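# Move the empty wash bottle onto the cart's top tray

## Task

Take the empty wash bottle that sits on the shelved bench and place it in the cart's upper tray so it rests within the tray's walls (lying on its side is acceptable). No wash bottle may ever touch the floor, and the robot must not tip over or finish leaning. At the end the gripper must have released the bottle and the robot must have backed away from it.

## Robot and tools

ROBOT. TidyBot++: a wheeled base 0.54 m long, 0.50 m wide, 0.38 m tall on four driven casters, carrying one seven-joint arm with a two-finger gripper. The shoulder sits 0.12 m ahead of the base centre at 0.68 m height. Segments: upper arm 0.42 m, forearm 0.31 m, hand 0.31 m to the hand point. Cameras: base_camera (pinhole, 644x364) and wrist_camera (fisheye, 644x476, looking along the hand). The arm begins folded, hand pointing down, reaching at most 0.08 m past the base front.

FRAMES. Base frame: origin on the floor below the base centre, x ahead, y to the left, z up, metres. hand_pose is the midpoint between the finger pads in this frame; the hand's own z axis runs out along the fingers and the fingers close along its y axis. Odometry frame is the base frame as it was when the scene began; base_odometry (x, y, heading in rad, left positive, within about ±3.142) counts wheel rotation only, so wheel slip looks like travel and drift of a few cm builds up.

TOOL move. Every key besides cameras and blocking forms one action; the robot has a single arm, so there is just one set of each.
- base: object of relative offsets from where the base currently stands, measured along its axes at the start of the command. translate_m (forward +, metres, -2 to 2), strafe_m (left +, metres, -2 to 2), rotate_rad (counter-clockwise from above +, radians, -6.3 to 6.3). Combined translate and strafe drive a straight line to the point.
- joints: absolute targets by name, radians: joint_1_rad (any angle; positive turns the arm clockwise from above, opposite to heading), joint_2_rad shoulder -2.249 to 2.249 (0 = upper arm vertical, + leans forward), joint_3_rad (any angle), joint_4_rad elbow -2.579 to 2.579 (with joint_3 at 3.14, negative bends forward), joint_5_rad (any angle), joint_6_rad wrist -2.099 to 2.099, joint_7_rad (any angle; 1.57 with hand down puts the fingers opening left/right). gripper_pos is 0 (open, about 85 mm gap) to 1 (closed); gap ≈ 85 x (1 - gripper_pos) mm. Unlimited joints take the short way; send steps under half a turn.
- target: one list of seven numbers [x, y, z, qw, qx, qy, qz], an absolute hand pose in the base frame, metres then unit quaternion. When target is used, joints may contain only gripper_pos.
- speeds: caps for this action only: translate_m and strafe_m 0.05 to 0.5 m/s (give just one when both move), rotate_rad 0.1 to 1.57 rad/s.
- cameras: list of base_camera, wrist_camera or all; [] returns no images.
- blocking: true/omitted waits for rest; false returns within about half a second while motion continues.
An unknown key makes the call invalid; an out-of-range number gets it refused, and a refusal or an unrequested stop skips the remaining robot calls in that reply.

OTHER TOOLS. wait(seconds 0 to 10, cameras) lets time pass and reports state. stop(cameras) brakes all running motion. zoom_image(camera, region [x0, y0, x1, y1] in image pixels, at most 504x504) enlarges part of the latest image. finished_scene(scene = the current scene's number) ends the scene irreversibly; the goal must hold without the robot.

RESULT LINES. pictures names the image order. move gives done or the worst status. base_status, joint_status, hand_status: moving, done, off_target (resting away from target, maybe still pushing), stopped, not_followed (a check withheld the command; 'pose unreachable' or 'joint command not followed' with a cause), contact_stop, time_out, torque_fault, limit_stop_at_motor_heat. hand_target is where the hand would be with all joints at target; hand_pose is measured. joint_positions, motor_effort (% of max, peak in brackets), Motor temperatures, base_tilt (degrees, forward/right positive), on_its_own (unrequested actions), ARM HIT, MOTOR HOT.

WORKING TIPS. A hand target usually settles within about 3 cm; to refine, shift your last target by (desired - measured). To hold still after a target, resend hand_target, not hand_pose. A held load makes the arm sag; never command a loaded joint to its current reading. Hand pointing down reaches at most about 0.94 m high and only close in. Closed fingertips extend about 20 mm beyond the hand point. Gripper at 1 squeezes hard continuously; off_target at 1 means something is held. When a carried object lands on a surface, hand_pose stops descending while commands keep going lower.

AVOID. Letting either wash bottle reach the floor; dropping or releasing a moving object; driving or turning while the arm is caught above about 0.6 m, which can topple the robot; reaching far out over nearby furniture from the folded pose; swinging a stretched arm sideways; pushing the arm into furniture or the base (no check prevents base contact) and causing torque faults; overheating motors by holding loads stretched out; gripping hard on something still resting on a surface. Back away to clear a slight lean. Loose objects can be nudged occasionally by outside pushes. Finish with gripper open and the robot moved clear of the cart.

Each tool is called after "Emit:" by a JSON object that holds its "method" and its "body", one argument or row to a line.

## Session

Emit:
{"method": "move", "body": {

}}

Scene clock: 0.00 s.
Motor temperatures (°C): [34 35 35 33 40 45 47]
base_odometry: x=+0.000 y=+0.000 heading=+0.000
base_tilt: forward=-0.4 right=-0.3
base_status: not commanded
joint_positions: joint_1_rad=+0.032 joint_2_rad=-0.399 joint_3_rad=+3.146 joint_4_rad=-2.543 joint_5_rad=+0.034 joint_6_rad=-0.897 joint_7_rad=+1.531 gripper_pos=+0.000
joint_status: not commanded
motor_effort: joint_1_rad=+0 joint_2_rad=-1 joint_3_rad=-1 joint_4_rad=+14 joint_5_rad=+0 joint_6_rad=+1 joint_7_rad=+2
hand_pose: x=+0.2505 y=-0.0116 z=+0.5894 quat_wxyz=(+0.013, +0.998, -0.028, +0.050) (m; base frame)
hand_target: x=+0.2507 y=-0.0116 z=+0.5895 quat_wxyz=(+0.013, +0.998, -0.028, +0.050) (m; base frame)
hand_status: not commanded
pictures: base_camera, wrist_camera

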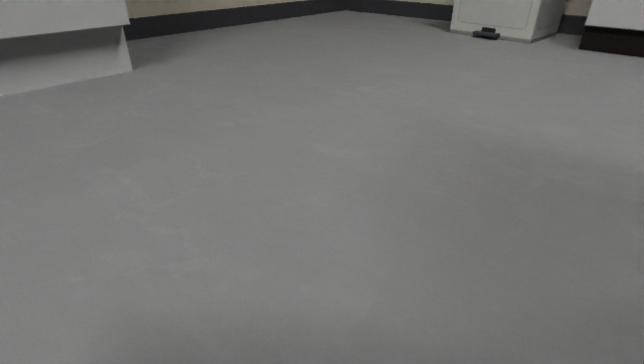

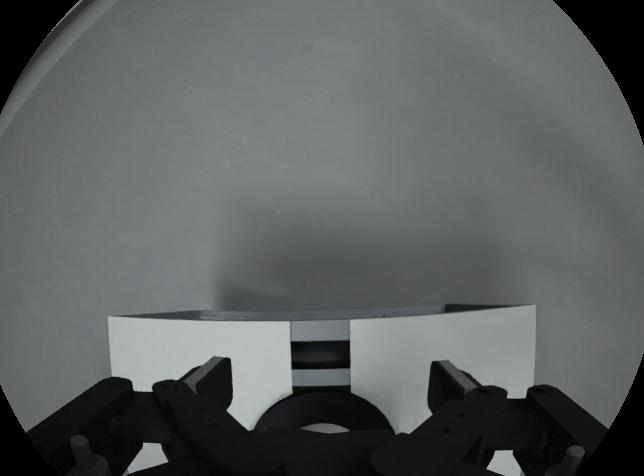

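Emit:
{"method": "move", "body": {
  "joints": {"joint_2_rad": -0.4, "joint_4_rad": -2.3, "joint_6_rad": 0.1}
}}

Emit:
{"method": "move", "body": {
  "base": {"rotate_rad": 1.4}
}}

Emit:
{"method": "move", "body": {
  "base": {"rotate_rad": 1.4}
}}

Emit:
{"method": "move", "body": {
  "base": {"rotate_rad": 1.4}
}}

Emit:
{"method": "move", "body": {
  "base": {"rotate_rad": 1.1}
}}

Scene clock: 18.27 s.
Motor temperatures (°C): [34 35 35 33 40 45 47]
move: done
base_odometry: x=+0.000 y=+0.000 heading=+0.000
base_tilt: forward=-0.4 right=-0.3
base_status: not commanded
joint_positions: joint_1_rad=+0.032 joint_2_rad=-0.399 joint_3_rad=+3.146 joint_4_rad=-2.321 joint_5_rad=+0.034 joint_6_rad=+0.029 joint_7_rad=+1.531 gripper_pos=+0.000
joint_status: all done
motor_effort: joint_1_rad=+0(1) joint_2_rad=-7(7) joint_3_rad=+0(1) joint_4_rad=+20(20) joint_5_rad=+0(1) joint_6_rad=+8(9) joint_7_rad=+2(2)
hand_pose: x=+0.5457 y=-0.0143 z=+0.8627 quat_wxyz=(+0.008, +0.811, -0.017, +0.584) (m; base frame)
hand_target: x=+0.5556 y=-0.0140 z=+0.8970 quat_wxyz=(+0.008, +0.783, -0.016, +0.622) (m; base frame)
hand_status: not commanded
pictures: base_camera, wrist_camera

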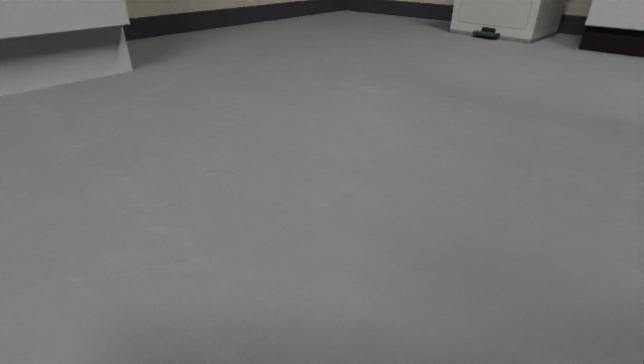

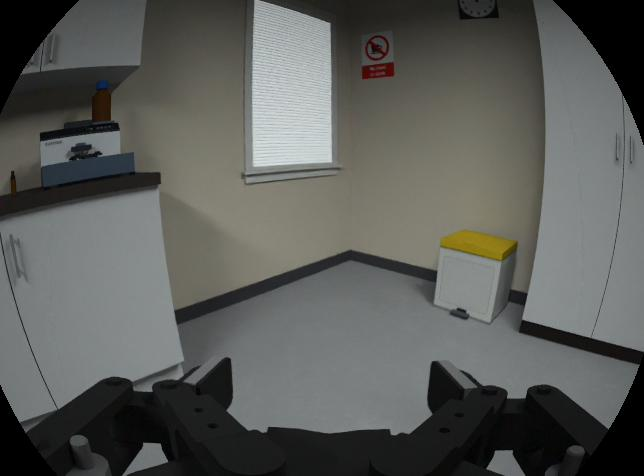

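Scene clock: 20.50 s.
Motor temperatures (°C): [34 35 35 33 40 45 47]
move: done
base_odometry: x=+0.000 y=+0.000 heading=+1.399
base_tilt: forward=-0.4 right=-0.4
base_status: done
joint_positions: joint_1_rad=+0.032 joint_2_rad=-0.399 joint_3_rad=+3.146 joint_4_rad=-2.321 joint_5_rad=+0.034 joint_6_rad=+0.033 joint_7_rad=+1.531 gripper_pos=+0.000
joint_status: not commanded
motor_effort: joint_1_rad=+0(2) joint_2_rad=-7(8) joint_3_rad=+0(2) joint_4_rad=+20(20) joint_5_rad=+0(1) joint_6_rad=+8(9) joint_7_rad=+2(2)
hand_pose: x=+0.5461 y=-0.0143 z=+0.8638 quat_wxyz=(+0.008, +0.810, -0.017, +0.586) (m; base frame)
hand_target: x=+0.5556 y=-0.0140 z=+0.8970 quat_wxyz=(+0.008, +0.783, -0.016, +0.622) (m; base frame)
hand_status: not commanded
pictures: base_camera, wrist_camera

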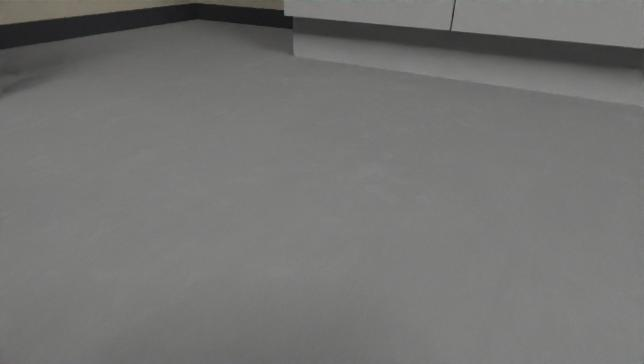

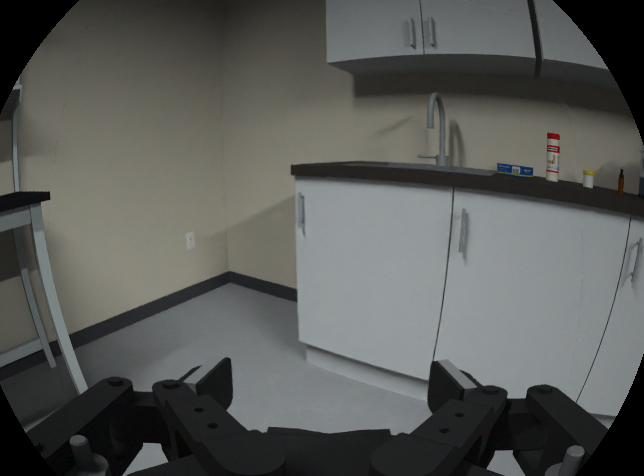

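Scene clock: 22.70 s.
Motor temperatures (°C): [34 35 35 33 40 45 47]
move: done
base_odometry: x=+0.000 y=+0.000 heading=+2.799
base_tilt: forward=-0.4 right=-0.3
base_status: done
joint_positions: joint_1_rad=+0.032 joint_2_rad=-0.399 joint_3_rad=+3.146 joint_4_rad=-2.321 joint_5_rad=+0.034 joint_6_rad=+0.034 joint_7_rad=+1.531 gripper_pos=+0.000
joint_status: not commanded
motor_effort: joint_1_rad=+0(2) joint_2_rad=-7(8) joint_3_rad=+0(2) joint_4_rad=+20(20) joint_5_rad=-1(1) joint_6_rad=+8(9) joint_7_rad=+2(2)
hand_pose: x=+0.5461 y=-0.0143 z=+0.8639 quat_wxyz=(+0.008, +0.810, -0.017, +0.586) (m; base frame)
hand_target: x=+0.5556 y=-0.0140 z=+0.8970 quat_wxyz=(+0.008, +0.783, -0.016, +0.622) (m; base frame)
hand_status: not commanded
pictures: base_camera, wrist_camera

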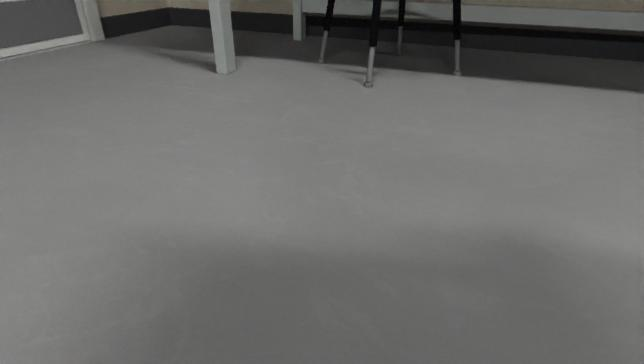

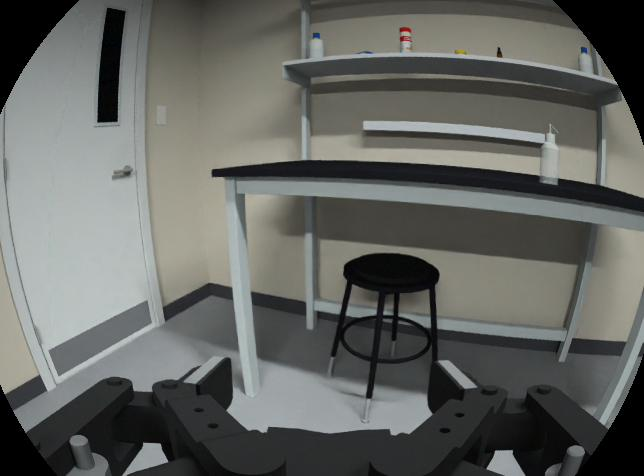

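Scene clock: 24.90 s.
Motor temperatures (°C): [34 35 35 33 40 45 47]
move: done
base_odometry: x=+0.000 y=+0.000 heading=-2.085
base_tilt: forward=-0.4 right=-0.3
base_status: done
joint_positions: joint_1_rad=+0.032 joint_2_rad=-0.399 joint_3_rad=+3.146 joint_4_rad=-2.321 joint_5_rad=+0.034 joint_6_rad=+0.034 joint_7_rad=+1.531 gripper_pos=+0.000
joint_status: not commanded
motor_effort: joint_1_rad=+0(1) joint_2_rad=-7(8) joint_3_rad=-1(2) joint_4_rad=+20(20) joint_5_rad=+0(1) joint_6_rad=+8(9) joint_7_rad=+1(2)
hand_pose: x=+0.5462 y=-0.0143 z=+0.8640 quat_wxyz=(+0.008, +0.810, -0.017, +0.586) (m; base frame)
hand_target: x=+0.5556 y=-0.0140 z=+0.8970 quat_wxyz=(+0.008, +0.783, -0.016, +0.622) (m; base frame)
hand_status: not commanded
pictures: base_camera, wrist_camera

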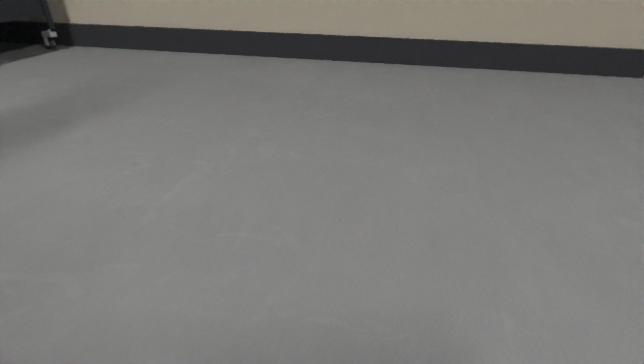

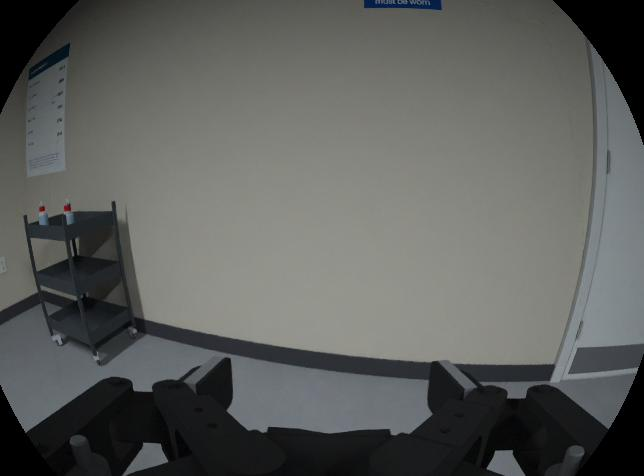

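Scene clock: 26.87 s.
Motor temperatures (°C): [34 35 35 33 40 45 47]
move: done
base_odometry: x=+0.000 y=+0.000 heading=-0.986
base_tilt: forward=-0.4 right=-0.3
base_status: done
joint_positions: joint_1_rad=+0.032 joint_2_rad=-0.399 joint_3_rad=+3.146 joint_4_rad=-2.321 joint_5_rad=+0.034 joint_6_rad=+0.034 joint_7_rad=+1.531 gripper_pos=+0.000
joint_status: not commanded
motor_effort: joint_1_rad=+0(2) joint_2_rad=-7(8) joint_3_rad=+0(3) joint_4_rad=+20(20) joint_5_rad=+0(1) joint_6_rad=+8(9) joint_7_rad=+2(2)
hand_pose: x=+0.5462 y=-0.0143 z=+0.8640 quat_wxyz=(+0.008, +0.810, -0.017, +0.586) (m; base frame)
hand_target: x=+0.5556 y=-0.0140 z=+0.8970 quat_wxyz=(+0.008, +0.783, -0.016, +0.622) (m; base frame)
hand_status: not commanded
pictures: base_camera, wrist_camera

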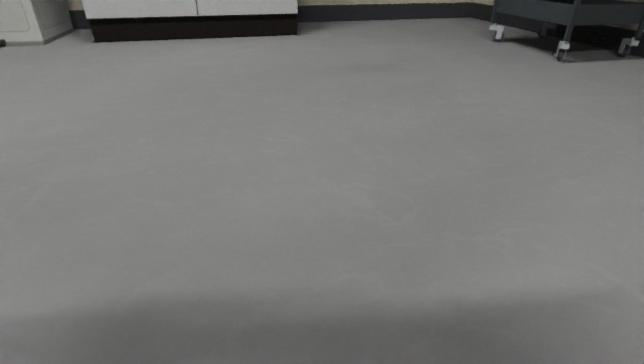

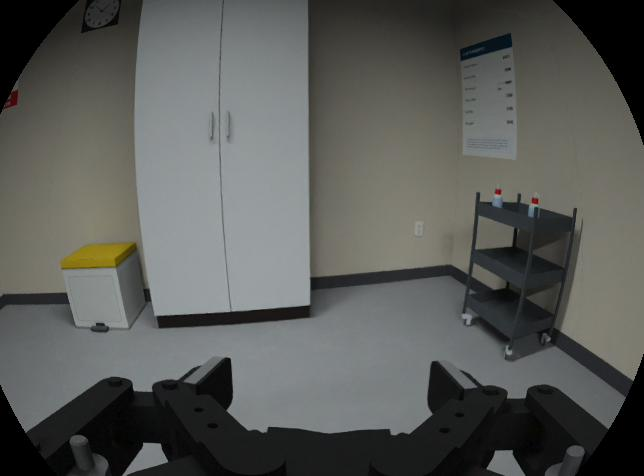

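Emit:
{"method": "move", "body": {
  "base": {"rotate_rad": -2.7},
  "cameras": ["wrist_camera"]
}}

Emit:
{"method": "zoom_image", "body": {
  "camera": "wrist_camera",
  "region": [250, 20, 560, 240]
}}

Scene clock: 40.77 s.
Motor temperatures (°C): [34 35 35 33 40 45 47]
move: done
base_odometry: x=+0.000 y=+0.000 heading=+2.598
base_tilt: forward=-0.4 right=-0.3
base_status: done
joint_positions: joint_1_rad=+0.032 joint_2_rad=-0.399 joint_3_rad=+3.146 joint_4_rad=-2.321 joint_5_rad=+0.034 joint_6_rad=+0.034 joint_7_rad=+1.531 gripper_pos=+0.000
joint_status: not commanded
motor_effort: joint_1_rad=+0(2) joint_2_rad=-7(8) joint_3_rad=+0(2) joint_4_rad=+20(20) joint_5_rad=-1(1) joint_6_rad=+8(9) joint_7_rad=+2(3)
hand_pose: x=+0.5462 y=-0.0143 z=+0.8641 quat_wxyz=(+0.008, +0.810, -0.017, +0.586) (m; base frame)
hand_target: x=+0.5556 y=-0.0140 z=+0.8970 quat_wxyz=(+0.008, +0.783, -0.016, +0.622) (m; base frame)
hand_status: not commanded
pictures: wrist_camera

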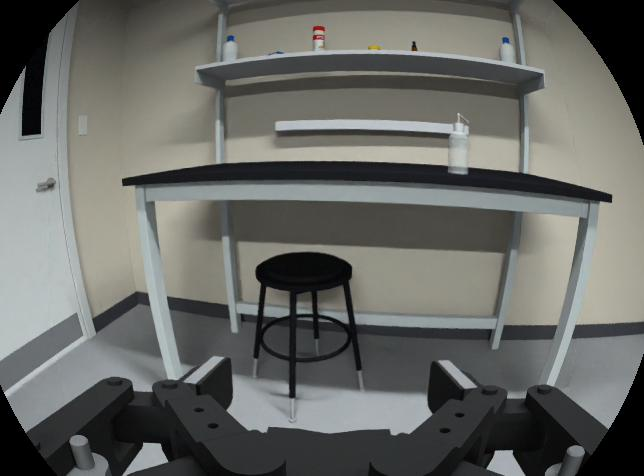

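Scaled by 1.626.

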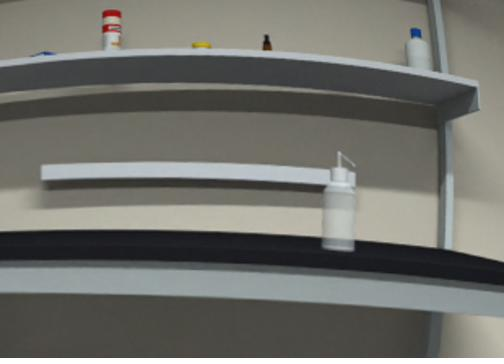

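Emit:
{"method": "move", "body": {
  "base": {"strafe_m": -0.6, "translate_m": 0.3},
  "cameras": ["wrist_camera"]
}}

Emit:
{"method": "zoom_image", "body": {
  "camera": "wrist_camera",
  "region": [200, 60, 450, 260]
}}

Scene clock: 58.73 s.
Motor temperatures (°C): [34 35 35 33 40 45 46]
move: done
base_odometry: x=+0.054 y=+0.669 heading=+2.598
base_tilt: forward=-0.4 right=-0.3
base_status: done
joint_positions: joint_1_rad=+0.032 joint_2_rad=-0.399 joint_3_rad=+3.146 joint_4_rad=-2.321 joint_5_rad=+0.034 joint_6_rad=+0.034 joint_7_rad=+1.531 gripper_pos=+0.000
joint_status: not commanded
motor_effort: joint_1_rad=+1(1) joint_2_rad=-7(8) joint_3_rad=+0(2) joint_4_rad=+20(20) joint_5_rad=+0(1) joint_6_rad=+8(9) joint_7_rad=+1(2)
hand_pose: x=+0.5462 y=-0.0143 z=+0.8641 quat_wxyz=(+0.008, +0.810, -0.017, +0.586) (m; base frame)
hand_target: x=+0.5556 y=-0.0140 z=+0.8970 quat_wxyz=(+0.008, +0.783, -0.016, +0.622) (m; base frame)
hand_status: not commanded
pictures: wrist_camera

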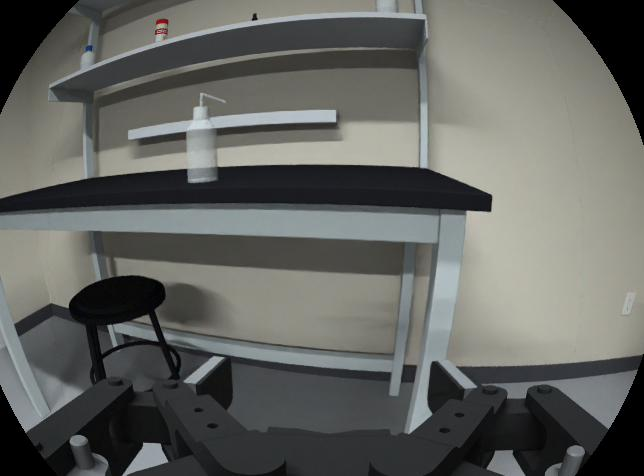

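Scaled by 2.016.

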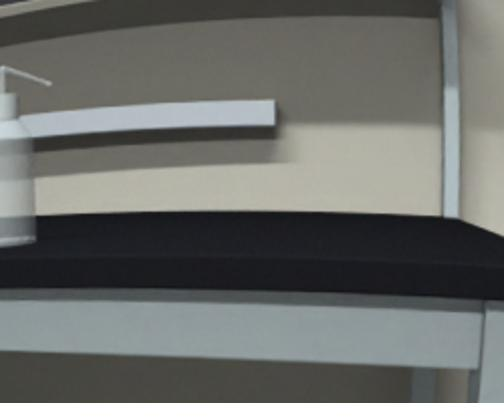

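Emit:
{"method": "move", "body": {
  "base": {"strafe_m": 0.18, "translate_m": -0.15},
  "cameras": []
}}

Emit:
{"method": "move", "body": {
  "joints": {"joint_1_rad": 0.0, "joint_2_rad": 0.119, "joint_3_rad": 3.1416, "joint_4_rad": -1.703, "joint_5_rad": 0.0, "joint_6_rad": 0.251, "joint_7_rad": 1.571},
  "cameras": ["wrist_camera"]
}}

Emit:
{"method": "zoom_image", "body": {
  "camera": "wrist_camera",
  "region": [200, 200, 450, 420]
}}

Scene clock: 86.83 s.
Motor temperatures (°C): [34 35 35 33 40 45 46]
move: done
base_odometry: x=+0.089 y=+0.437 heading=+2.598
base_tilt: forward=-0.4 right=-0.3
base_status: done
joint_positions: joint_1_rad=+0.032 joint_2_rad=-0.399 joint_3_rad=+3.146 joint_4_rad=-2.321 joint_5_rad=+0.034 joint_6_rad=+0.036 joint_7_rad=+1.531 gripper_pos=+0.000
joint_status: not commanded
motor_effort: joint_1_rad=+0(1) joint_2_rad=-7(10) joint_3_rad=-1(3) joint_4_rad=+20(20) joint_5_rad=+0(1) joint_6_rad=+8(9) joint_7_rad=+1(2)
hand_pose: x=+0.5463 y=-0.0143 z=+0.8646 quat_wxyz=(+0.008, +0.809, -0.017, +0.587) (m; base frame)
hand_target: x=+0.5556 y=-0.0140 z=+0.8970 quat_wxyz=(+0.008, +0.783, -0.016, +0.622) (m; base frame)
hand_status: not commanded
pictures: none
No camera images: "cameras" was empty.

Scene clock: 88.67 s.
Motor temperatures (°C): [34 35 35 33 40 45 46]
move: done
base_odometry: x=+0.089 y=+0.437 heading=+2.598
base_tilt: forward=-0.4 right=-0.3
base_status: not commanded
joint_positions: joint_1_rad=+0.022 joint_2_rad=+0.121 joint_3_rad=+3.146 joint_4_rad=-1.739 joint_5_rad=+0.034 joint_6_rad=+0.182 joint_7_rad=+1.531 gripper_pos=+0.000
joint_status: all done
motor_effort: joint_1_rad=+1(1) joint_2_rad=-26(28) joint_3_rad=-1(2) joint_4_rad=+20(21) joint_5_rad=+0(1) joint_6_rad=+9(10) joint_7_rad=+1(3)
hand_pose: x=+0.7805 y=-0.0139 z=+0.9761 quat_wxyz=(+0.005, +0.744, -0.010, +0.668) (m; base frame)
hand_target: x=+0.7847 y=+0.0013 z=+1.0214 quat_wxyz=(+0.000, +0.707, +0.000, +0.707) (m; base frame)
hand_status: not commanded
pictures: wrist_camera

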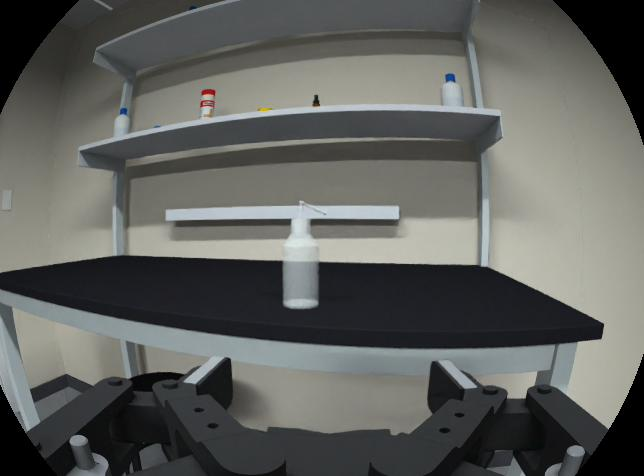

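Scaled by 2.016.

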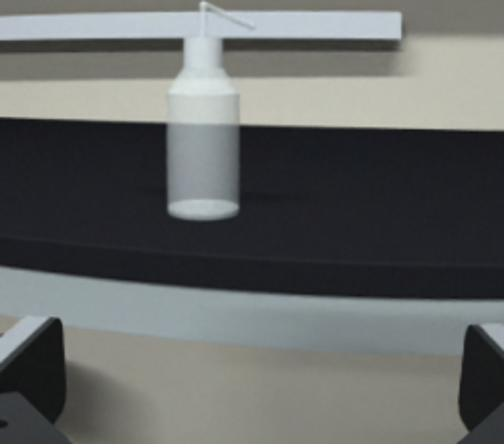

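Emit:
{"method": "move", "body": {
  "joints": {"joint_1_rad": -0.02, "joint_2_rad": 0.165, "joint_4_rad": -1.667, "joint_5_rad": -0.03, "joint_6_rad": 0.365},
  "cameras": []
}}

Emit:
{"method": "move", "body": {
  "base": {"strafe_m": 0.03, "translate_m": 0.14},
  "cameras": ["wrist_camera"]
}}

Scene clock: 107.70 s.
Motor temperatures (°C): [34 36 35 34 40 45 46]
move: done
base_odometry: x=+0.089 y=+0.437 heading=+2.598
base_tilt: forward=-0.4 right=-0.3
base_status: not commanded
joint_positions: joint_1_rad=-0.002 joint_2_rad=+0.163 joint_3_rad=+3.146 joint_4_rad=-1.696 joint_5_rad=+0.030 joint_6_rad=+0.303 joint_7_rad=+1.531 gripper_pos=+0.000
joint_status: all done
motor_effort: joint_1_rad=+0(1) joint_2_rad=-28(29) joint_3_rad=-1(2) joint_4_rad=+20(22) joint_5_rad=+0(1) joint_6_rad=+9(9) joint_7_rad=+1(2)
hand_pose: x=+0.8000 y=+0.0025 z=+1.0117 quat_wxyz=(-0.006, +0.702, -0.001, +0.712) (m; base frame)
hand_target: x=+0.8013 y=+0.0117 z=+1.0479 quat_wxyz=(-0.014, +0.669, -0.007, +0.743) (m; base frame)
hand_status: not commanded
pictures: none
No camera images: "cameras" was empty.

Scene clock: 109.10 s.
Motor temperatures (°C): [34 36 35 34 40 45 46]
move: done
base_odometry: x=-0.047 y=+0.484 heading=+2.598
base_tilt: forward=-0.4 right=-0.3
base_status: done
joint_positions: joint_1_rad=-0.003 joint_2_rad=+0.178 joint_3_rad=+3.146 joint_4_rad=-1.695 joint_5_rad=+0.030 joint_6_rad=+0.303 joint_7_rad=+1.531 gripper_pos=+0.000
joint_status: not commanded
motor_effort: joint_1_rad=+0(2) joint_2_rad=-29(31) joint_3_rad=-1(2) joint_4_rad=+20(21) joint_5_rad=+0(1) joint_6_rad=+9(9) joint_7_rad=+2(2)
hand_pose: x=+0.8049 y=+0.0033 z=+1.0027 quat_wxyz=(-0.006, +0.707, -0.001, +0.707) (m; base frame)
hand_target: x=+0.8013 y=+0.0117 z=+1.0479 quat_wxyz=(-0.014, +0.669, -0.007, +0.743) (m; base frame)
hand_status: not commanded
pictures: wrist_camera

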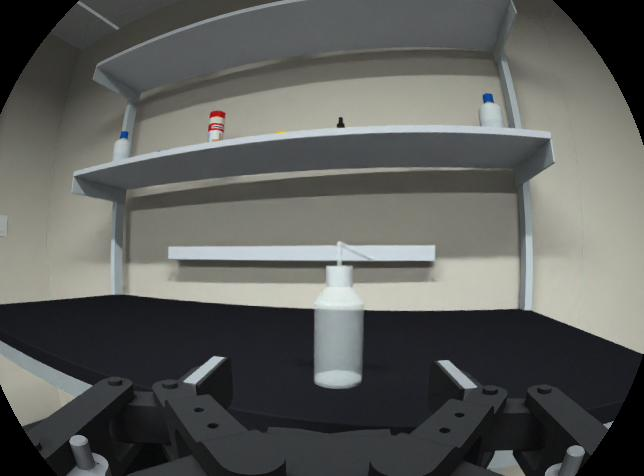

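Emit:
{"method": "move", "body": {
  "base": {"strafe_m": -0.015, "translate_m": 0.1},
  "joints": {"joint_2_rad": 0.18},
  "speeds": {"translate_m": 0.15},
  "cameras": ["wrist_camera"]
}}

Scene clock: 115.90 s.
Motor temperatures (°C): [34 36 35 34 40 45 46]
move: done
base_odometry: x=-0.125 y=+0.548 heading=+2.598
base_tilt: forward=-0.4 right=-0.3
base_status: done
joint_positions: joint_1_rad=-0.003 joint_2_rad=+0.190 joint_3_rad=+3.146 joint_4_rad=-1.695 joint_5_rad=+0.030 joint_6_rad=+0.303 joint_7_rad=+1.531 gripper_pos=+0.000
joint_status: all done
motor_effort: joint_1_rad=+0(2) joint_2_rad=-29(32) joint_3_rad=+0(2) joint_4_rad=+20(21) joint_5_rad=-1(1) joint_6_rad=+9(9) joint_7_rad=+1(2)
hand_pose: x=+0.8088 y=+0.0034 z=+0.9947 quat_wxyz=(-0.006, +0.711, -0.001, +0.703) (m; base frame)
hand_target: x=+0.8067 y=+0.0118 z=+1.0376 quat_wxyz=(-0.014, +0.675, -0.007, +0.738) (m; base frame)
hand_status: not commanded
pictures: wrist_camera

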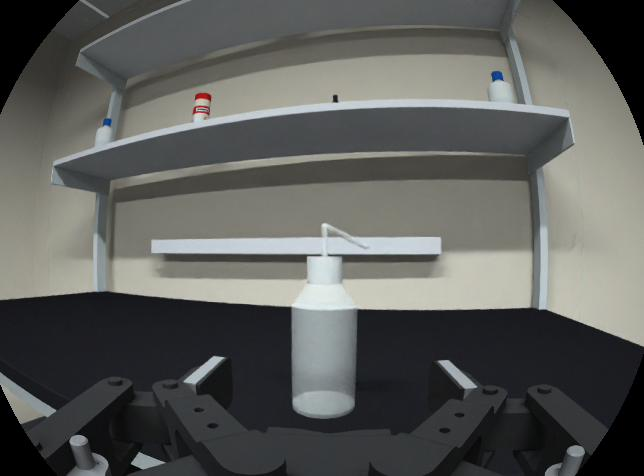

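Emit:
{"method": "move", "body": {
  "base": {"translate_m": 0.075},
  "speeds": {"translate_m": 0.1},
  "cameras": ["wrist_camera"]
}}

Scene clock: 121.90 s.
Motor temperatures (°C): [34 36 35 34 40 45 46]
move: done
base_odometry: x=-0.189 y=+0.587 heading=+2.598
base_tilt: forward=-0.4 right=-0.3
base_status: done
joint_positions: joint_1_rad=-0.003 joint_2_rad=+0.190 joint_3_rad=+3.146 joint_4_rad=-1.695 joint_5_rad=+0.030 joint_6_rad=+0.303 joint_7_rad=+1.531 gripper_pos=+0.000
joint_status: not commanded
motor_effort: joint_1_rad=+0(2) joint_2_rad=-29(31) joint_3_rad=-1(2) joint_4_rad=+20(21) joint_5_rad=-1(1) joint_6_rad=+9(9) joint_7_rad=+2(2)
hand_pose: x=+0.8088 y=+0.0035 z=+0.9948 quat_wxyz=(-0.006, +0.711, -0.001, +0.703) (m; base frame)
hand_target: x=+0.8067 y=+0.0118 z=+1.0376 quat_wxyz=(-0.014, +0.675, -0.007, +0.738) (m; base frame)
hand_status: not commanded
pictures: wrist_camera

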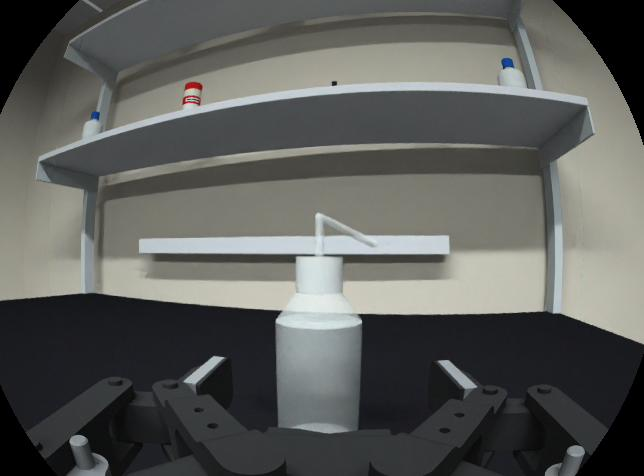

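Emit:
{"method": "move", "body": {
  "base": {"translate_m": 0.07},
  "speeds": {"translate_m": 0.1},
  "cameras": ["wrist_camera"]
}}

Scene clock: 130.43 s.
Motor temperatures (°C): [33 36 35 34 40 45 46]
move: done
base_odometry: x=-0.249 y=+0.624 heading=+2.598
base_tilt: forward=-0.4 right=-0.4
base_status: done
joint_positions: joint_1_rad=-0.003 joint_2_rad=+0.190 joint_3_rad=+3.146 joint_4_rad=-1.694 joint_5_rad=+0.030 joint_6_rad=+0.303 joint_7_rad=+1.531 gripper_pos=+0.000
joint_status: not commanded
motor_effort: joint_1_rad=+0(1) joint_2_rad=-29(31) joint_3_rad=-1(2) joint_4_rad=+20(21) joint_5_rad=-1(1) joint_6_rad=+9(9) joint_7_rad=+2(2)
hand_pose: x=+0.8089 y=+0.0035 z=+0.9946 quat_wxyz=(-0.006, +0.711, -0.001, +0.703) (m; base frame)
hand_target: x=+0.8067 y=+0.0118 z=+1.0376 quat_wxyz=(-0.014, +0.675, -0.007, +0.738) (m; base frame)
hand_status: not commanded
pictures: wrist_camera

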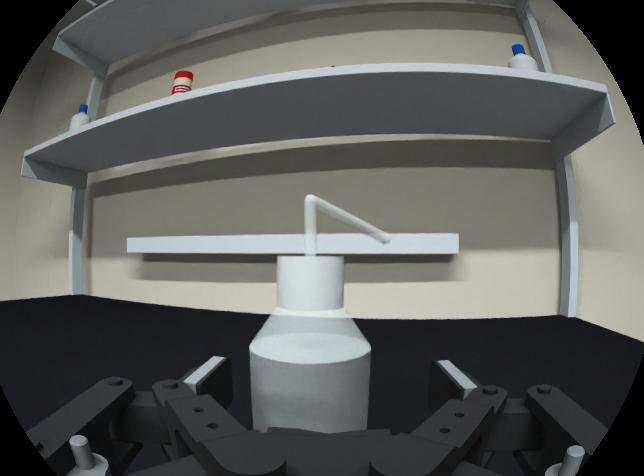

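Emit:
{"method": "move", "body": {
  "base": {"translate_m": 0.047, "strafe_m": 0.009},
  "joints": {"joint_2_rad": 0.2},
  "speeds": {"translate_m": 0.1},
  "cameras": ["wrist_camera"]
}}

Scene clock: 141.17 s.
Motor temperatures (°C): [33 36 35 34 40 45 46]
move: done
base_odometry: x=-0.294 y=+0.641 heading=+2.598
base_tilt: forward=-0.4 right=-0.3
base_status: done
joint_positions: joint_1_rad=-0.003 joint_2_rad=+0.206 joint_3_rad=+3.146 joint_4_rad=-1.694 joint_5_rad=+0.030 joint_6_rad=+0.303 joint_7_rad=+1.531 gripper_pos=+0.000
joint_status: all done
motor_effort: joint_1_rad=+1(1) joint_2_rad=-29(31) joint_3_rad=-1(2) joint_4_rad=+20(21) joint_5_rad=+0(1) joint_6_rad=+9(9) joint_7_rad=+2(2)
hand_pose: x=+0.8136 y=+0.0036 z=+0.9841 quat_wxyz=(-0.006, +0.716, -0.001, +0.698) (m; base frame)
hand_target: x=+0.8137 y=+0.0119 z=+1.0238 quat_wxyz=(-0.014, +0.682, -0.007, +0.731) (m; base frame)
hand_status: not commanded
pictures: wrist_camera

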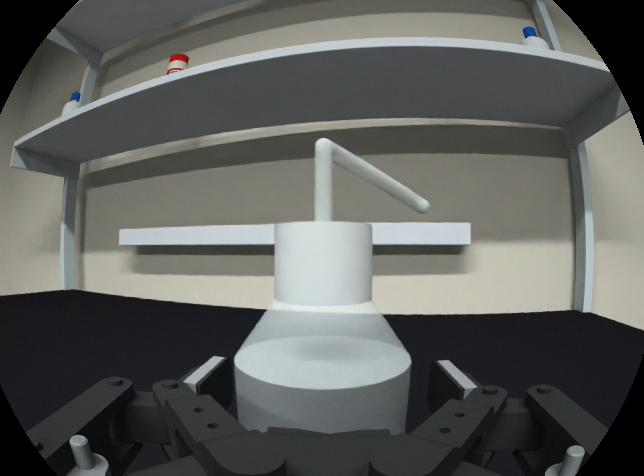

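Emit:
{"method": "move", "body": {
  "joints": {"gripper_pos": 0.4},
  "cameras": ["wrist_camera"]
}}

Scene clock: 145.63 s.
Motor temperatures (°C): [33 36 35 34 40 45 46]
move: off_target
base_odometry: x=-0.294 y=+0.641 heading=+2.598
base_tilt: forward=-0.4 right=-0.3
base_status: not commanded
joint_positions: joint_1_rad=-0.003 joint_2_rad=+0.206 joint_3_rad=+3.146 joint_4_rad=-1.694 joint_5_rad=+0.030 joint_6_rad=+0.303 joint_7_rad=+1.531 gripper_pos=+0.360
joint_status: gripper_pos off_target (ended at +0.360, target +0.400)
motor_effort: joint_1_rad=+0(1) joint_2_rad=-29(30) joint_3_rad=-1(1) joint_4_rad=+20(20) joint_5_rad=-1(1) joint_6_rad=+8(9) joint_7_rad=+2(2)
hand_pose: x=+0.8136 y=+0.0036 z=+0.9841 quat_wxyz=(-0.006, +0.716, -0.001, +0.698) (m; base frame)
hand_target: x=+0.8137 y=+0.0119 z=+1.0238 quat_wxyz=(-0.014, +0.682, -0.007, +0.731) (m; base frame)
hand_status: not commanded
pictures: wrist_camera

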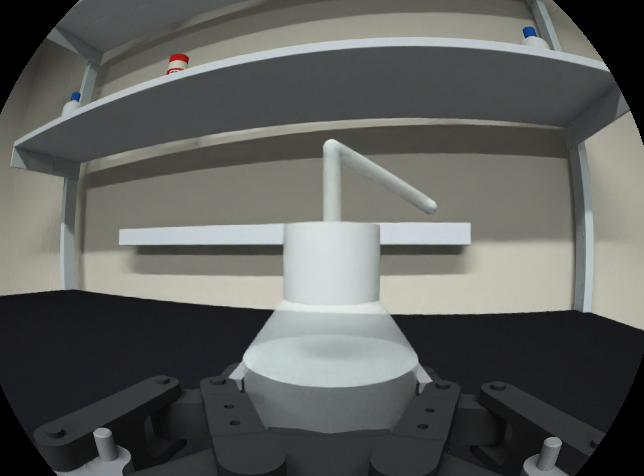

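Emit:
{"method": "move", "body": {
  "joints": {"gripper_pos": 0.6},
  "cameras": []
}}

Emit:
{"method": "move", "body": {
  "joints": {"joint_4_rad": -1.467, "joint_6_rad": 0.165},
  "cameras": ["wrist_camera"]
}}

Scene clock: 151.53 s.
Motor temperatures (°C): [33 36 35 34 40 45 46]
move: off_target
base_odometry: x=-0.294 y=+0.641 heading=+2.598
base_tilt: forward=-0.4 right=-0.4
base_status: not commanded
joint_positions: joint_1_rad=-0.003 joint_2_rad=+0.206 joint_3_rad=+3.146 joint_4_rad=-1.694 joint_5_rad=+0.030 joint_6_rad=+0.303 joint_7_rad=+1.531 gripper_pos=+0.360
joint_status: gripper_pos off_target (ended at +0.360, target +0.600)
motor_effort: joint_1_rad=-1(1) joint_2_rad=-29(30) joint_3_rad=-1(1) joint_4_rad=+20(20) joint_5_rad=+0(1) joint_6_rad=+8(9) joint_7_rad=+2(2)
hand_pose: x=+0.8136 y=+0.0036 z=+0.9841 quat_wxyz=(-0.006, +0.716, -0.001, +0.698) (m; base frame)
hand_target: x=+0.8137 y=+0.0119 z=+1.0238 quat_wxyz=(-0.014, +0.682, -0.007, +0.731) (m; base frame)
hand_status: not commanded
pictures: none
No camera images: "cameras" was empty.

Scene clock: 152.70 s.
Motor temperatures (°C): [33 36 35 34 40 45 46]
move: done
base_odometry: x=-0.294 y=+0.641 heading=+2.598
base_tilt: forward=-0.4 right=-0.3
base_status: not commanded
joint_positions: joint_1_rad=-0.003 joint_2_rad=+0.208 joint_3_rad=+3.146 joint_4_rad=-1.500 joint_5_rad=+0.030 joint_6_rad=+0.243 joint_7_rad=+1.531 gripper_pos=+0.360
joint_status: all done
motor_effort: joint_1_rad=+0(1) joint_2_rad=-31(32) joint_3_rad=-1(1) joint_4_rad=+21(22) joint_5_rad=+0(1) joint_6_rad=+9(10) joint_7_rad=+2(2)
hand_pose: x=+0.8270 y=+0.0031 z=+1.0835 quat_wxyz=(-0.005, +0.669, -0.001, +0.744) (m; base frame)
hand_target: x=+0.8259 y=+0.0140 z=+1.0854 quat_wxyz=(-0.016, +0.682, -0.005, +0.731) (m; base frame)
hand_status: not commanded
pictures: wrist_camera

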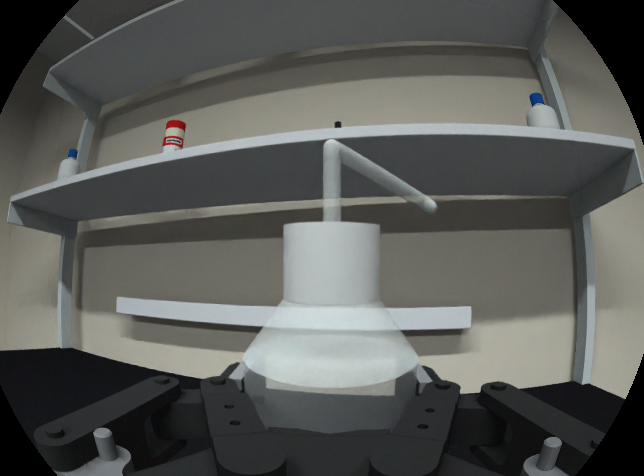

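Emit:
{"method": "move", "body": {
  "base": {"translate_m": -0.85},
  "speeds": {"translate_m": 0.3},
  "cameras": ["wrist_camera"]
}}

Emit:
{"method": "move", "body": {
  "base": {"rotate_rad": 2.0},
  "speeds": {"rotate_rad": 0.6},
  "cameras": ["wrist_camera"]
}}

Scene clock: 168.63 s.
Motor temperatures (°C): [33 36 35 34 40 45 46]
move: done
base_odometry: x=+0.433 y=+0.201 heading=+2.598
base_tilt: forward=-0.4 right=-0.3
base_status: done
joint_positions: joint_1_rad=-0.005 joint_2_rad=+0.209 joint_3_rad=+3.146 joint_4_rad=-1.499 joint_5_rad=+0.030 joint_6_rad=+0.241 joint_7_rad=+1.531 gripper_pos=+0.360
joint_status: not commanded
motor_effort: joint_1_rad=-1(2) joint_2_rad=-31(35) joint_3_rad=-1(2) joint_4_rad=+21(22) joint_5_rad=+0(1) joint_6_rad=+9(10) joint_7_rad=+2(2)
hand_pose: x=+0.8272 y=+0.0041 z=+1.0828 quat_wxyz=(-0.006, +0.669, +0.000, +0.743) (m; base frame)
hand_target: x=+0.8259 y=+0.0140 z=+1.0854 quat_wxyz=(-0.016, +0.682, -0.005, +0.731) (m; base frame)
hand_status: not commanded
pictures: wrist_camera

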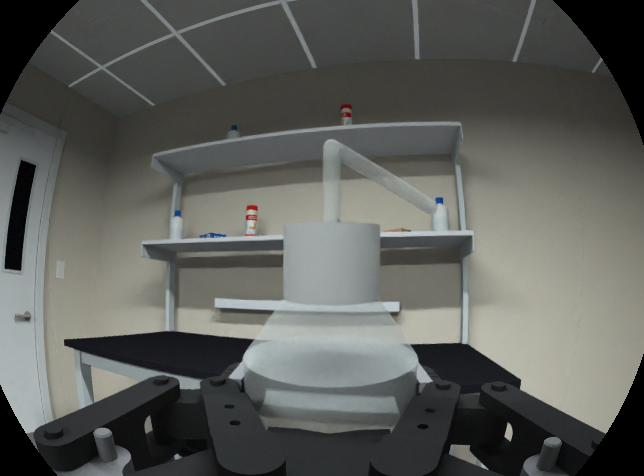

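Scene clock: 172.63 s.
Motor temperatures (°C): [33 36 35 34 40 45 46]
move: done
base_odometry: x=+0.433 y=+0.201 heading=-1.686
base_tilt: forward=-0.4 right=-0.3
base_status: done
joint_positions: joint_1_rad=-0.020 joint_2_rad=+0.209 joint_3_rad=+3.146 joint_4_rad=-1.499 joint_5_rad=+0.030 joint_6_rad=+0.241 joint_7_rad=+1.531 gripper_pos=+0.360
joint_status: not commanded
motor_effort: joint_1_rad=+0(5) joint_2_rad=-31(32) joint_3_rad=-1(5) joint_4_rad=+21(22) joint_5_rad=-1(1) joint_6_rad=+9(10) joint_7_rad=+1(2)
hand_pose: x=+0.8271 y=+0.0152 z=+1.0827 quat_wxyz=(-0.012, +0.670, +0.005, +0.743) (m; base frame)
hand_target: x=+0.8259 y=+0.0140 z=+1.0854 quat_wxyz=(-0.016, +0.682, -0.005, +0.731) (m; base frame)
hand_status: not commanded
pictures: wrist_camera

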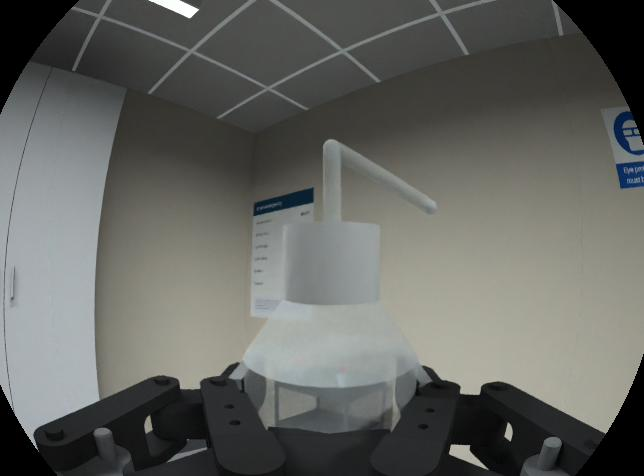

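Emit:
{"method": "move", "body": {
  "base": {"translate_m": 1.337, "strafe_m": 0.544, "rotate_rad": -0.46},
  "speeds": {"translate_m": 0.35, "rotate_rad": 0.3}
}}

Scene clock: 206.60 s.
Motor temperatures (°C): [33 37 35 34 40 45 46]
move: done
base_odometry: x=+0.820 y=-1.190 heading=-2.146
base_tilt: forward=-0.4 right=-0.3
base_status: done
joint_positions: joint_1_rad=-0.017 joint_2_rad=+0.210 joint_3_rad=+3.146 joint_4_rad=-1.499 joint_5_rad=+0.030 joint_6_rad=+0.240 joint_7_rad=+1.531 gripper_pos=+0.360
joint_status: not commanded
motor_effort: joint_1_rad=+0(3) joint_2_rad=-31(33) joint_3_rad=-1(4) joint_4_rad=+21(22) joint_5_rad=+0(1) joint_6_rad=+9(10) joint_7_rad=+1(2)
hand_pose: x=+0.8278 y=+0.0133 z=+1.0814 quat_wxyz=(-0.011, +0.670, +0.004, +0.742) (m; base frame)
hand_target: x=+0.8259 y=+0.0140 z=+1.0854 quat_wxyz=(-0.016, +0.682, -0.005, +0.731) (m; base frame)
hand_status: not commanded
pictures: base_camera, wrist_camera

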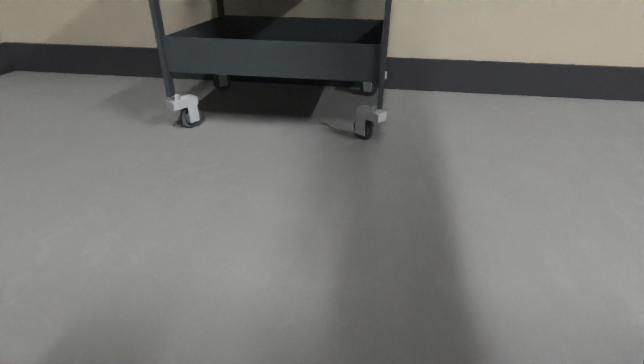

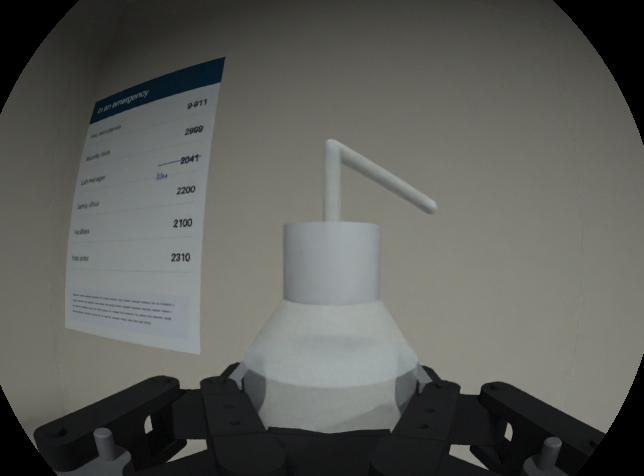

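Emit:
{"method": "move", "body": {
  "base": {"rotate_rad": -0.07},
  "joints": {"joint_2_rad": 0.29, "joint_4_rad": -1.028, "joint_6_rad": -1.824}
}}

Scene clock: 221.60 s.
Motor temperatures (°C): [33 37 35 34 40 45 46]
move: done
base_odometry: x=+0.820 y=-1.190 heading=-2.216
base_tilt: forward=-0.4 right=-0.3
base_status: done
joint_positions: joint_1_rad=-0.013 joint_2_rad=+0.289 joint_3_rad=+3.147 joint_4_rad=-1.063 joint_5_rad=+0.030 joint_6_rad=-1.746 joint_7_rad=+1.531 gripper_pos=+0.360
joint_status: all done
motor_effort: joint_1_rad=+0(4) joint_2_rad=-28(32) joint_3_rad=-1(4) joint_4_rad=+16(22) joint_5_rad=+0(1) joint_6_rad=+1(9) joint_7_rad=+1(2)
hand_pose: x=+0.5593 y=-0.0043 z=+0.8425 quat_wxyz=(+0.015, +0.999, -0.019, +0.022) (m; base frame)
hand_target: x=+0.5432 y=+0.0189 z=+0.8525 quat_wxyz=(-0.015, +1.000, +0.014, +0.000) (m; base frame)
hand_status: not commanded
pictures: base_camera, wrist_camera

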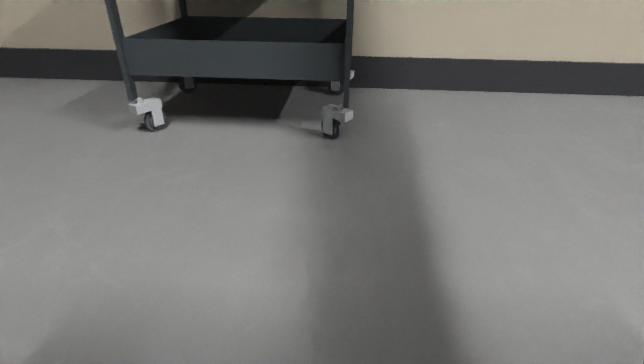

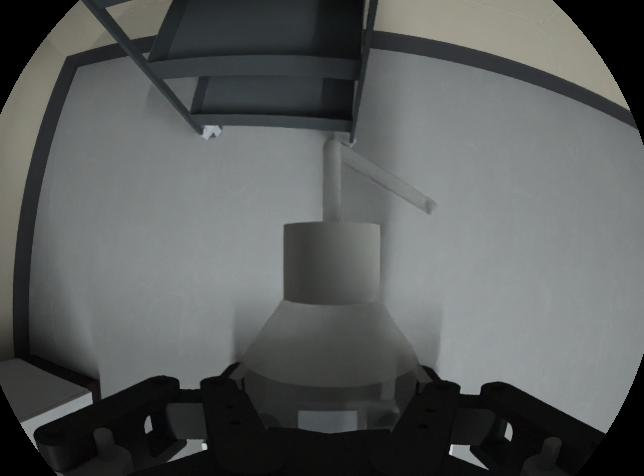

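Emit:
{"method": "move", "body": {
  "base": {"strafe_m": 0.2, "translate_m": 0.25}
}}

Scene clock: 227.37 s.
Motor temperatures (°C): [33 37 35 34 40 45 46]
move: done
base_odometry: x=+0.830 y=-1.511 heading=-2.216
base_tilt: forward=-0.4 right=-0.4
base_status: done
joint_positions: joint_1_rad=-0.014 joint_2_rad=+0.301 joint_3_rad=+3.147 joint_4_rad=-1.061 joint_5_rad=+0.030 joint_6_rad=-1.753 joint_7_rad=+1.531 gripper_pos=+0.360
joint_status: not commanded
motor_effort: joint_1_rad=+0(2) joint_2_rad=-28(31) joint_3_rad=-1(2) joint_4_rad=+16(16) joint_5_rad=+0(1) joint_6_rad=+1(1) joint_7_rad=+2(2)
hand_pose: x=+0.5597 y=-0.0036 z=+0.8377 quat_wxyz=(+0.015, +1.000, -0.018, +0.014) (m; base frame)
hand_target: x=+0.5432 y=+0.0189 z=+0.8525 quat_wxyz=(-0.015, +1.000, +0.014, +0.000) (m; base frame)
hand_status: not commanded
pictures: base_camera, wrist_camera

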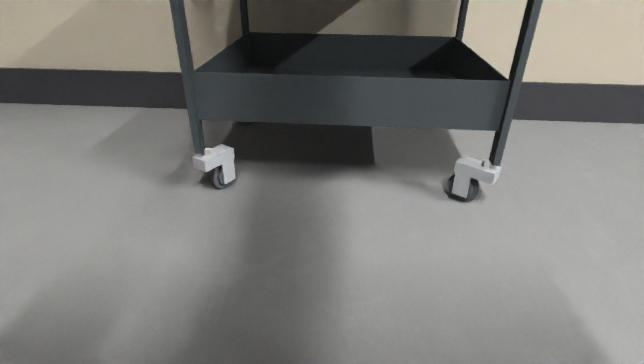

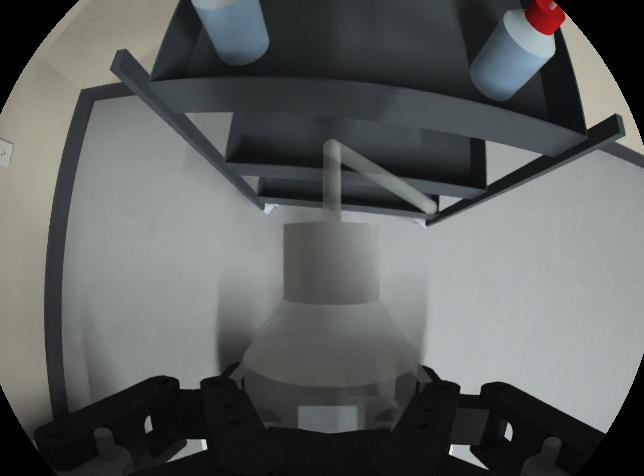

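Emit:
{"method": "move", "body": {
  "base": {"strafe_m": -0.045, "translate_m": 0.2, "rotate_rad": -0.05},
  "speeds": {"translate_m": 0.2}
}}

Scene clock: 248.87 s.
Motor temperatures (°C): [33 37 34 34 40 45 46]
move: done
base_odometry: x=+0.673 y=-1.643 heading=-2.267
base_tilt: forward=-0.4 right=-0.3
base_status: done
joint_positions: joint_1_rad=-0.015 joint_2_rad=+0.303 joint_3_rad=+3.147 joint_4_rad=-1.060 joint_5_rad=+0.030 joint_6_rad=-1.756 joint_7_rad=+1.531 gripper_pos=+0.360
joint_status: not commanded
motor_effort: joint_1_rad=+0(4) joint_2_rad=-28(32) joint_3_rad=-1(3) joint_4_rad=+16(16) joint_5_rad=+0(1) joint_6_rad=+0(1) joint_7_rad=+2(2)
hand_pose: x=+0.5594 y=-0.0035 z=+0.8369 quat_wxyz=(+0.015, +1.000, -0.018, +0.012) (m; base frame)
hand_target: x=+0.5432 y=+0.0189 z=+0.8525 quat_wxyz=(-0.015, +1.000, +0.014, +0.000) (m; base frame)
hand_status: not commanded
pictures: base_camera, wrist_camera

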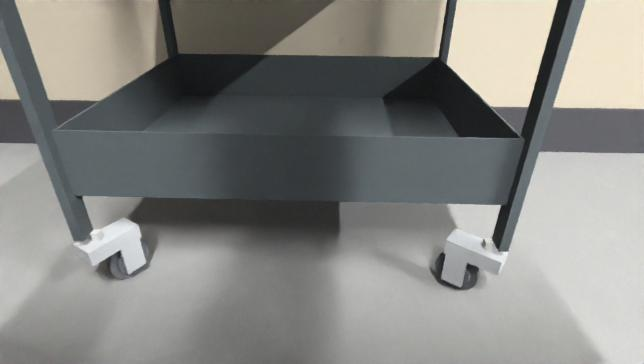

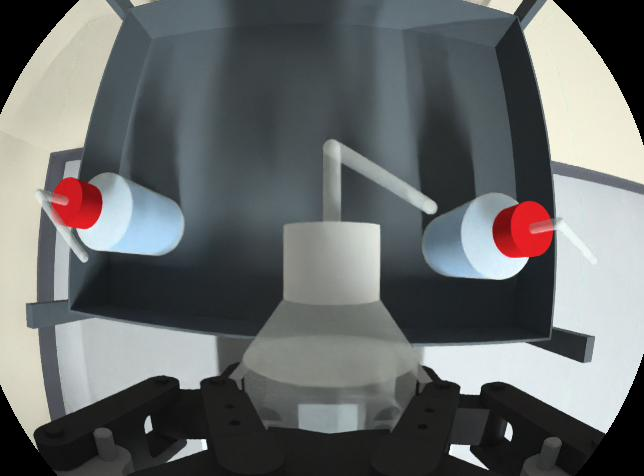

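Emit:
{"method": "move", "body": {
  "base": {"strafe_m": 0.015, "translate_m": 0.135},
  "speeds": {"translate_m": 0.15},
  "cameras": []
}}

Emit:
{"method": "move", "body": {
  "joints": {"joint_2_rad": 0.265, "joint_4_rad": -1.27, "joint_6_rad": -1.64}
}}

Scene clock: 263.17 s.
Motor temperatures (°C): [33 37 34 34 40 45 46]
move: done
base_odometry: x=+0.598 y=-1.757 heading=-2.267
base_tilt: forward=-0.3 right=-0.3
base_status: done
joint_positions: joint_1_rad=-0.015 joint_2_rad=+0.303 joint_3_rad=+3.147 joint_4_rad=-1.060 joint_5_rad=+0.030 joint_6_rad=-1.757 joint_7_rad=+1.531 gripper_pos=+0.360
joint_status: not commanded
motor_effort: joint_1_rad=+0(2) joint_2_rad=-29(32) joint_3_rad=-1(2) joint_4_rad=+16(16) joint_5_rad=+0(1) joint_6_rad=+0(1) joint_7_rad=+2(2)
hand_pose: x=+0.5591 y=-0.0035 z=+0.8372 quat_wxyz=(+0.015, +1.000, -0.018, +0.011) (m; base frame)
hand_target: x=+0.5432 y=+0.0189 z=+0.8525 quat_wxyz=(-0.015, +1.000, +0.014, +0.000) (m; base frame)
hand_status: not commanded
pictures: none
No camera images: "cameras" was empty.

Scene clock: 264.43 s.
Motor temperatures (°C): [33 37 34 34 40 45 46]
move: done
base_odometry: x=+0.598 y=-1.757 heading=-2.267
base_tilt: forward=-0.4 right=-0.3
base_status: not commanded
joint_positions: joint_1_rad=-0.015 joint_2_rad=+0.288 joint_3_rad=+3.147 joint_4_rad=-1.249 joint_5_rad=+0.030 joint_6_rad=-1.709 joint_7_rad=+1.531 gripper_pos=+0.360
joint_status: all done
motor_effort: joint_1_rad=+1(1) joint_2_rad=-28(30) joint_3_rad=-1(1) joint_4_rad=+15(17) joint_5_rad=+0(0) joint_6_rad=-1(1) joint_7_rad=+1(2)
hand_pose: x=+0.5203 y=-0.0040 z=+0.7862 quat_wxyz=(+0.017, +0.998, -0.016, -0.052) (m; base frame)
hand_target: x=+0.5327 y=+0.0189 z=+0.7882 quat_wxyz=(-0.015, +1.000, +0.011, -0.017) (m; base frame)
hand_status: not commanded
pictures: base_camera, wrist_camera

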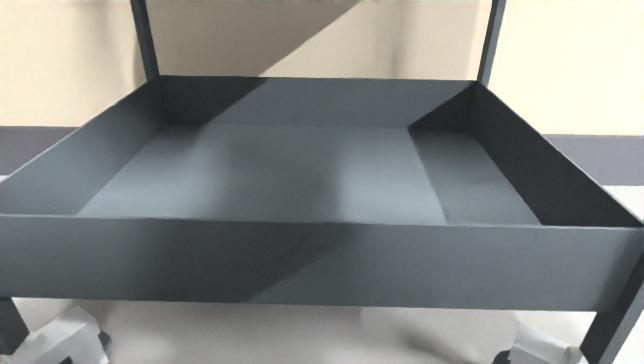

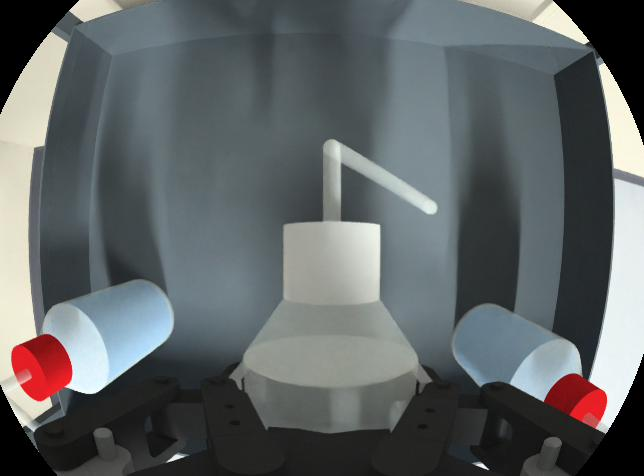

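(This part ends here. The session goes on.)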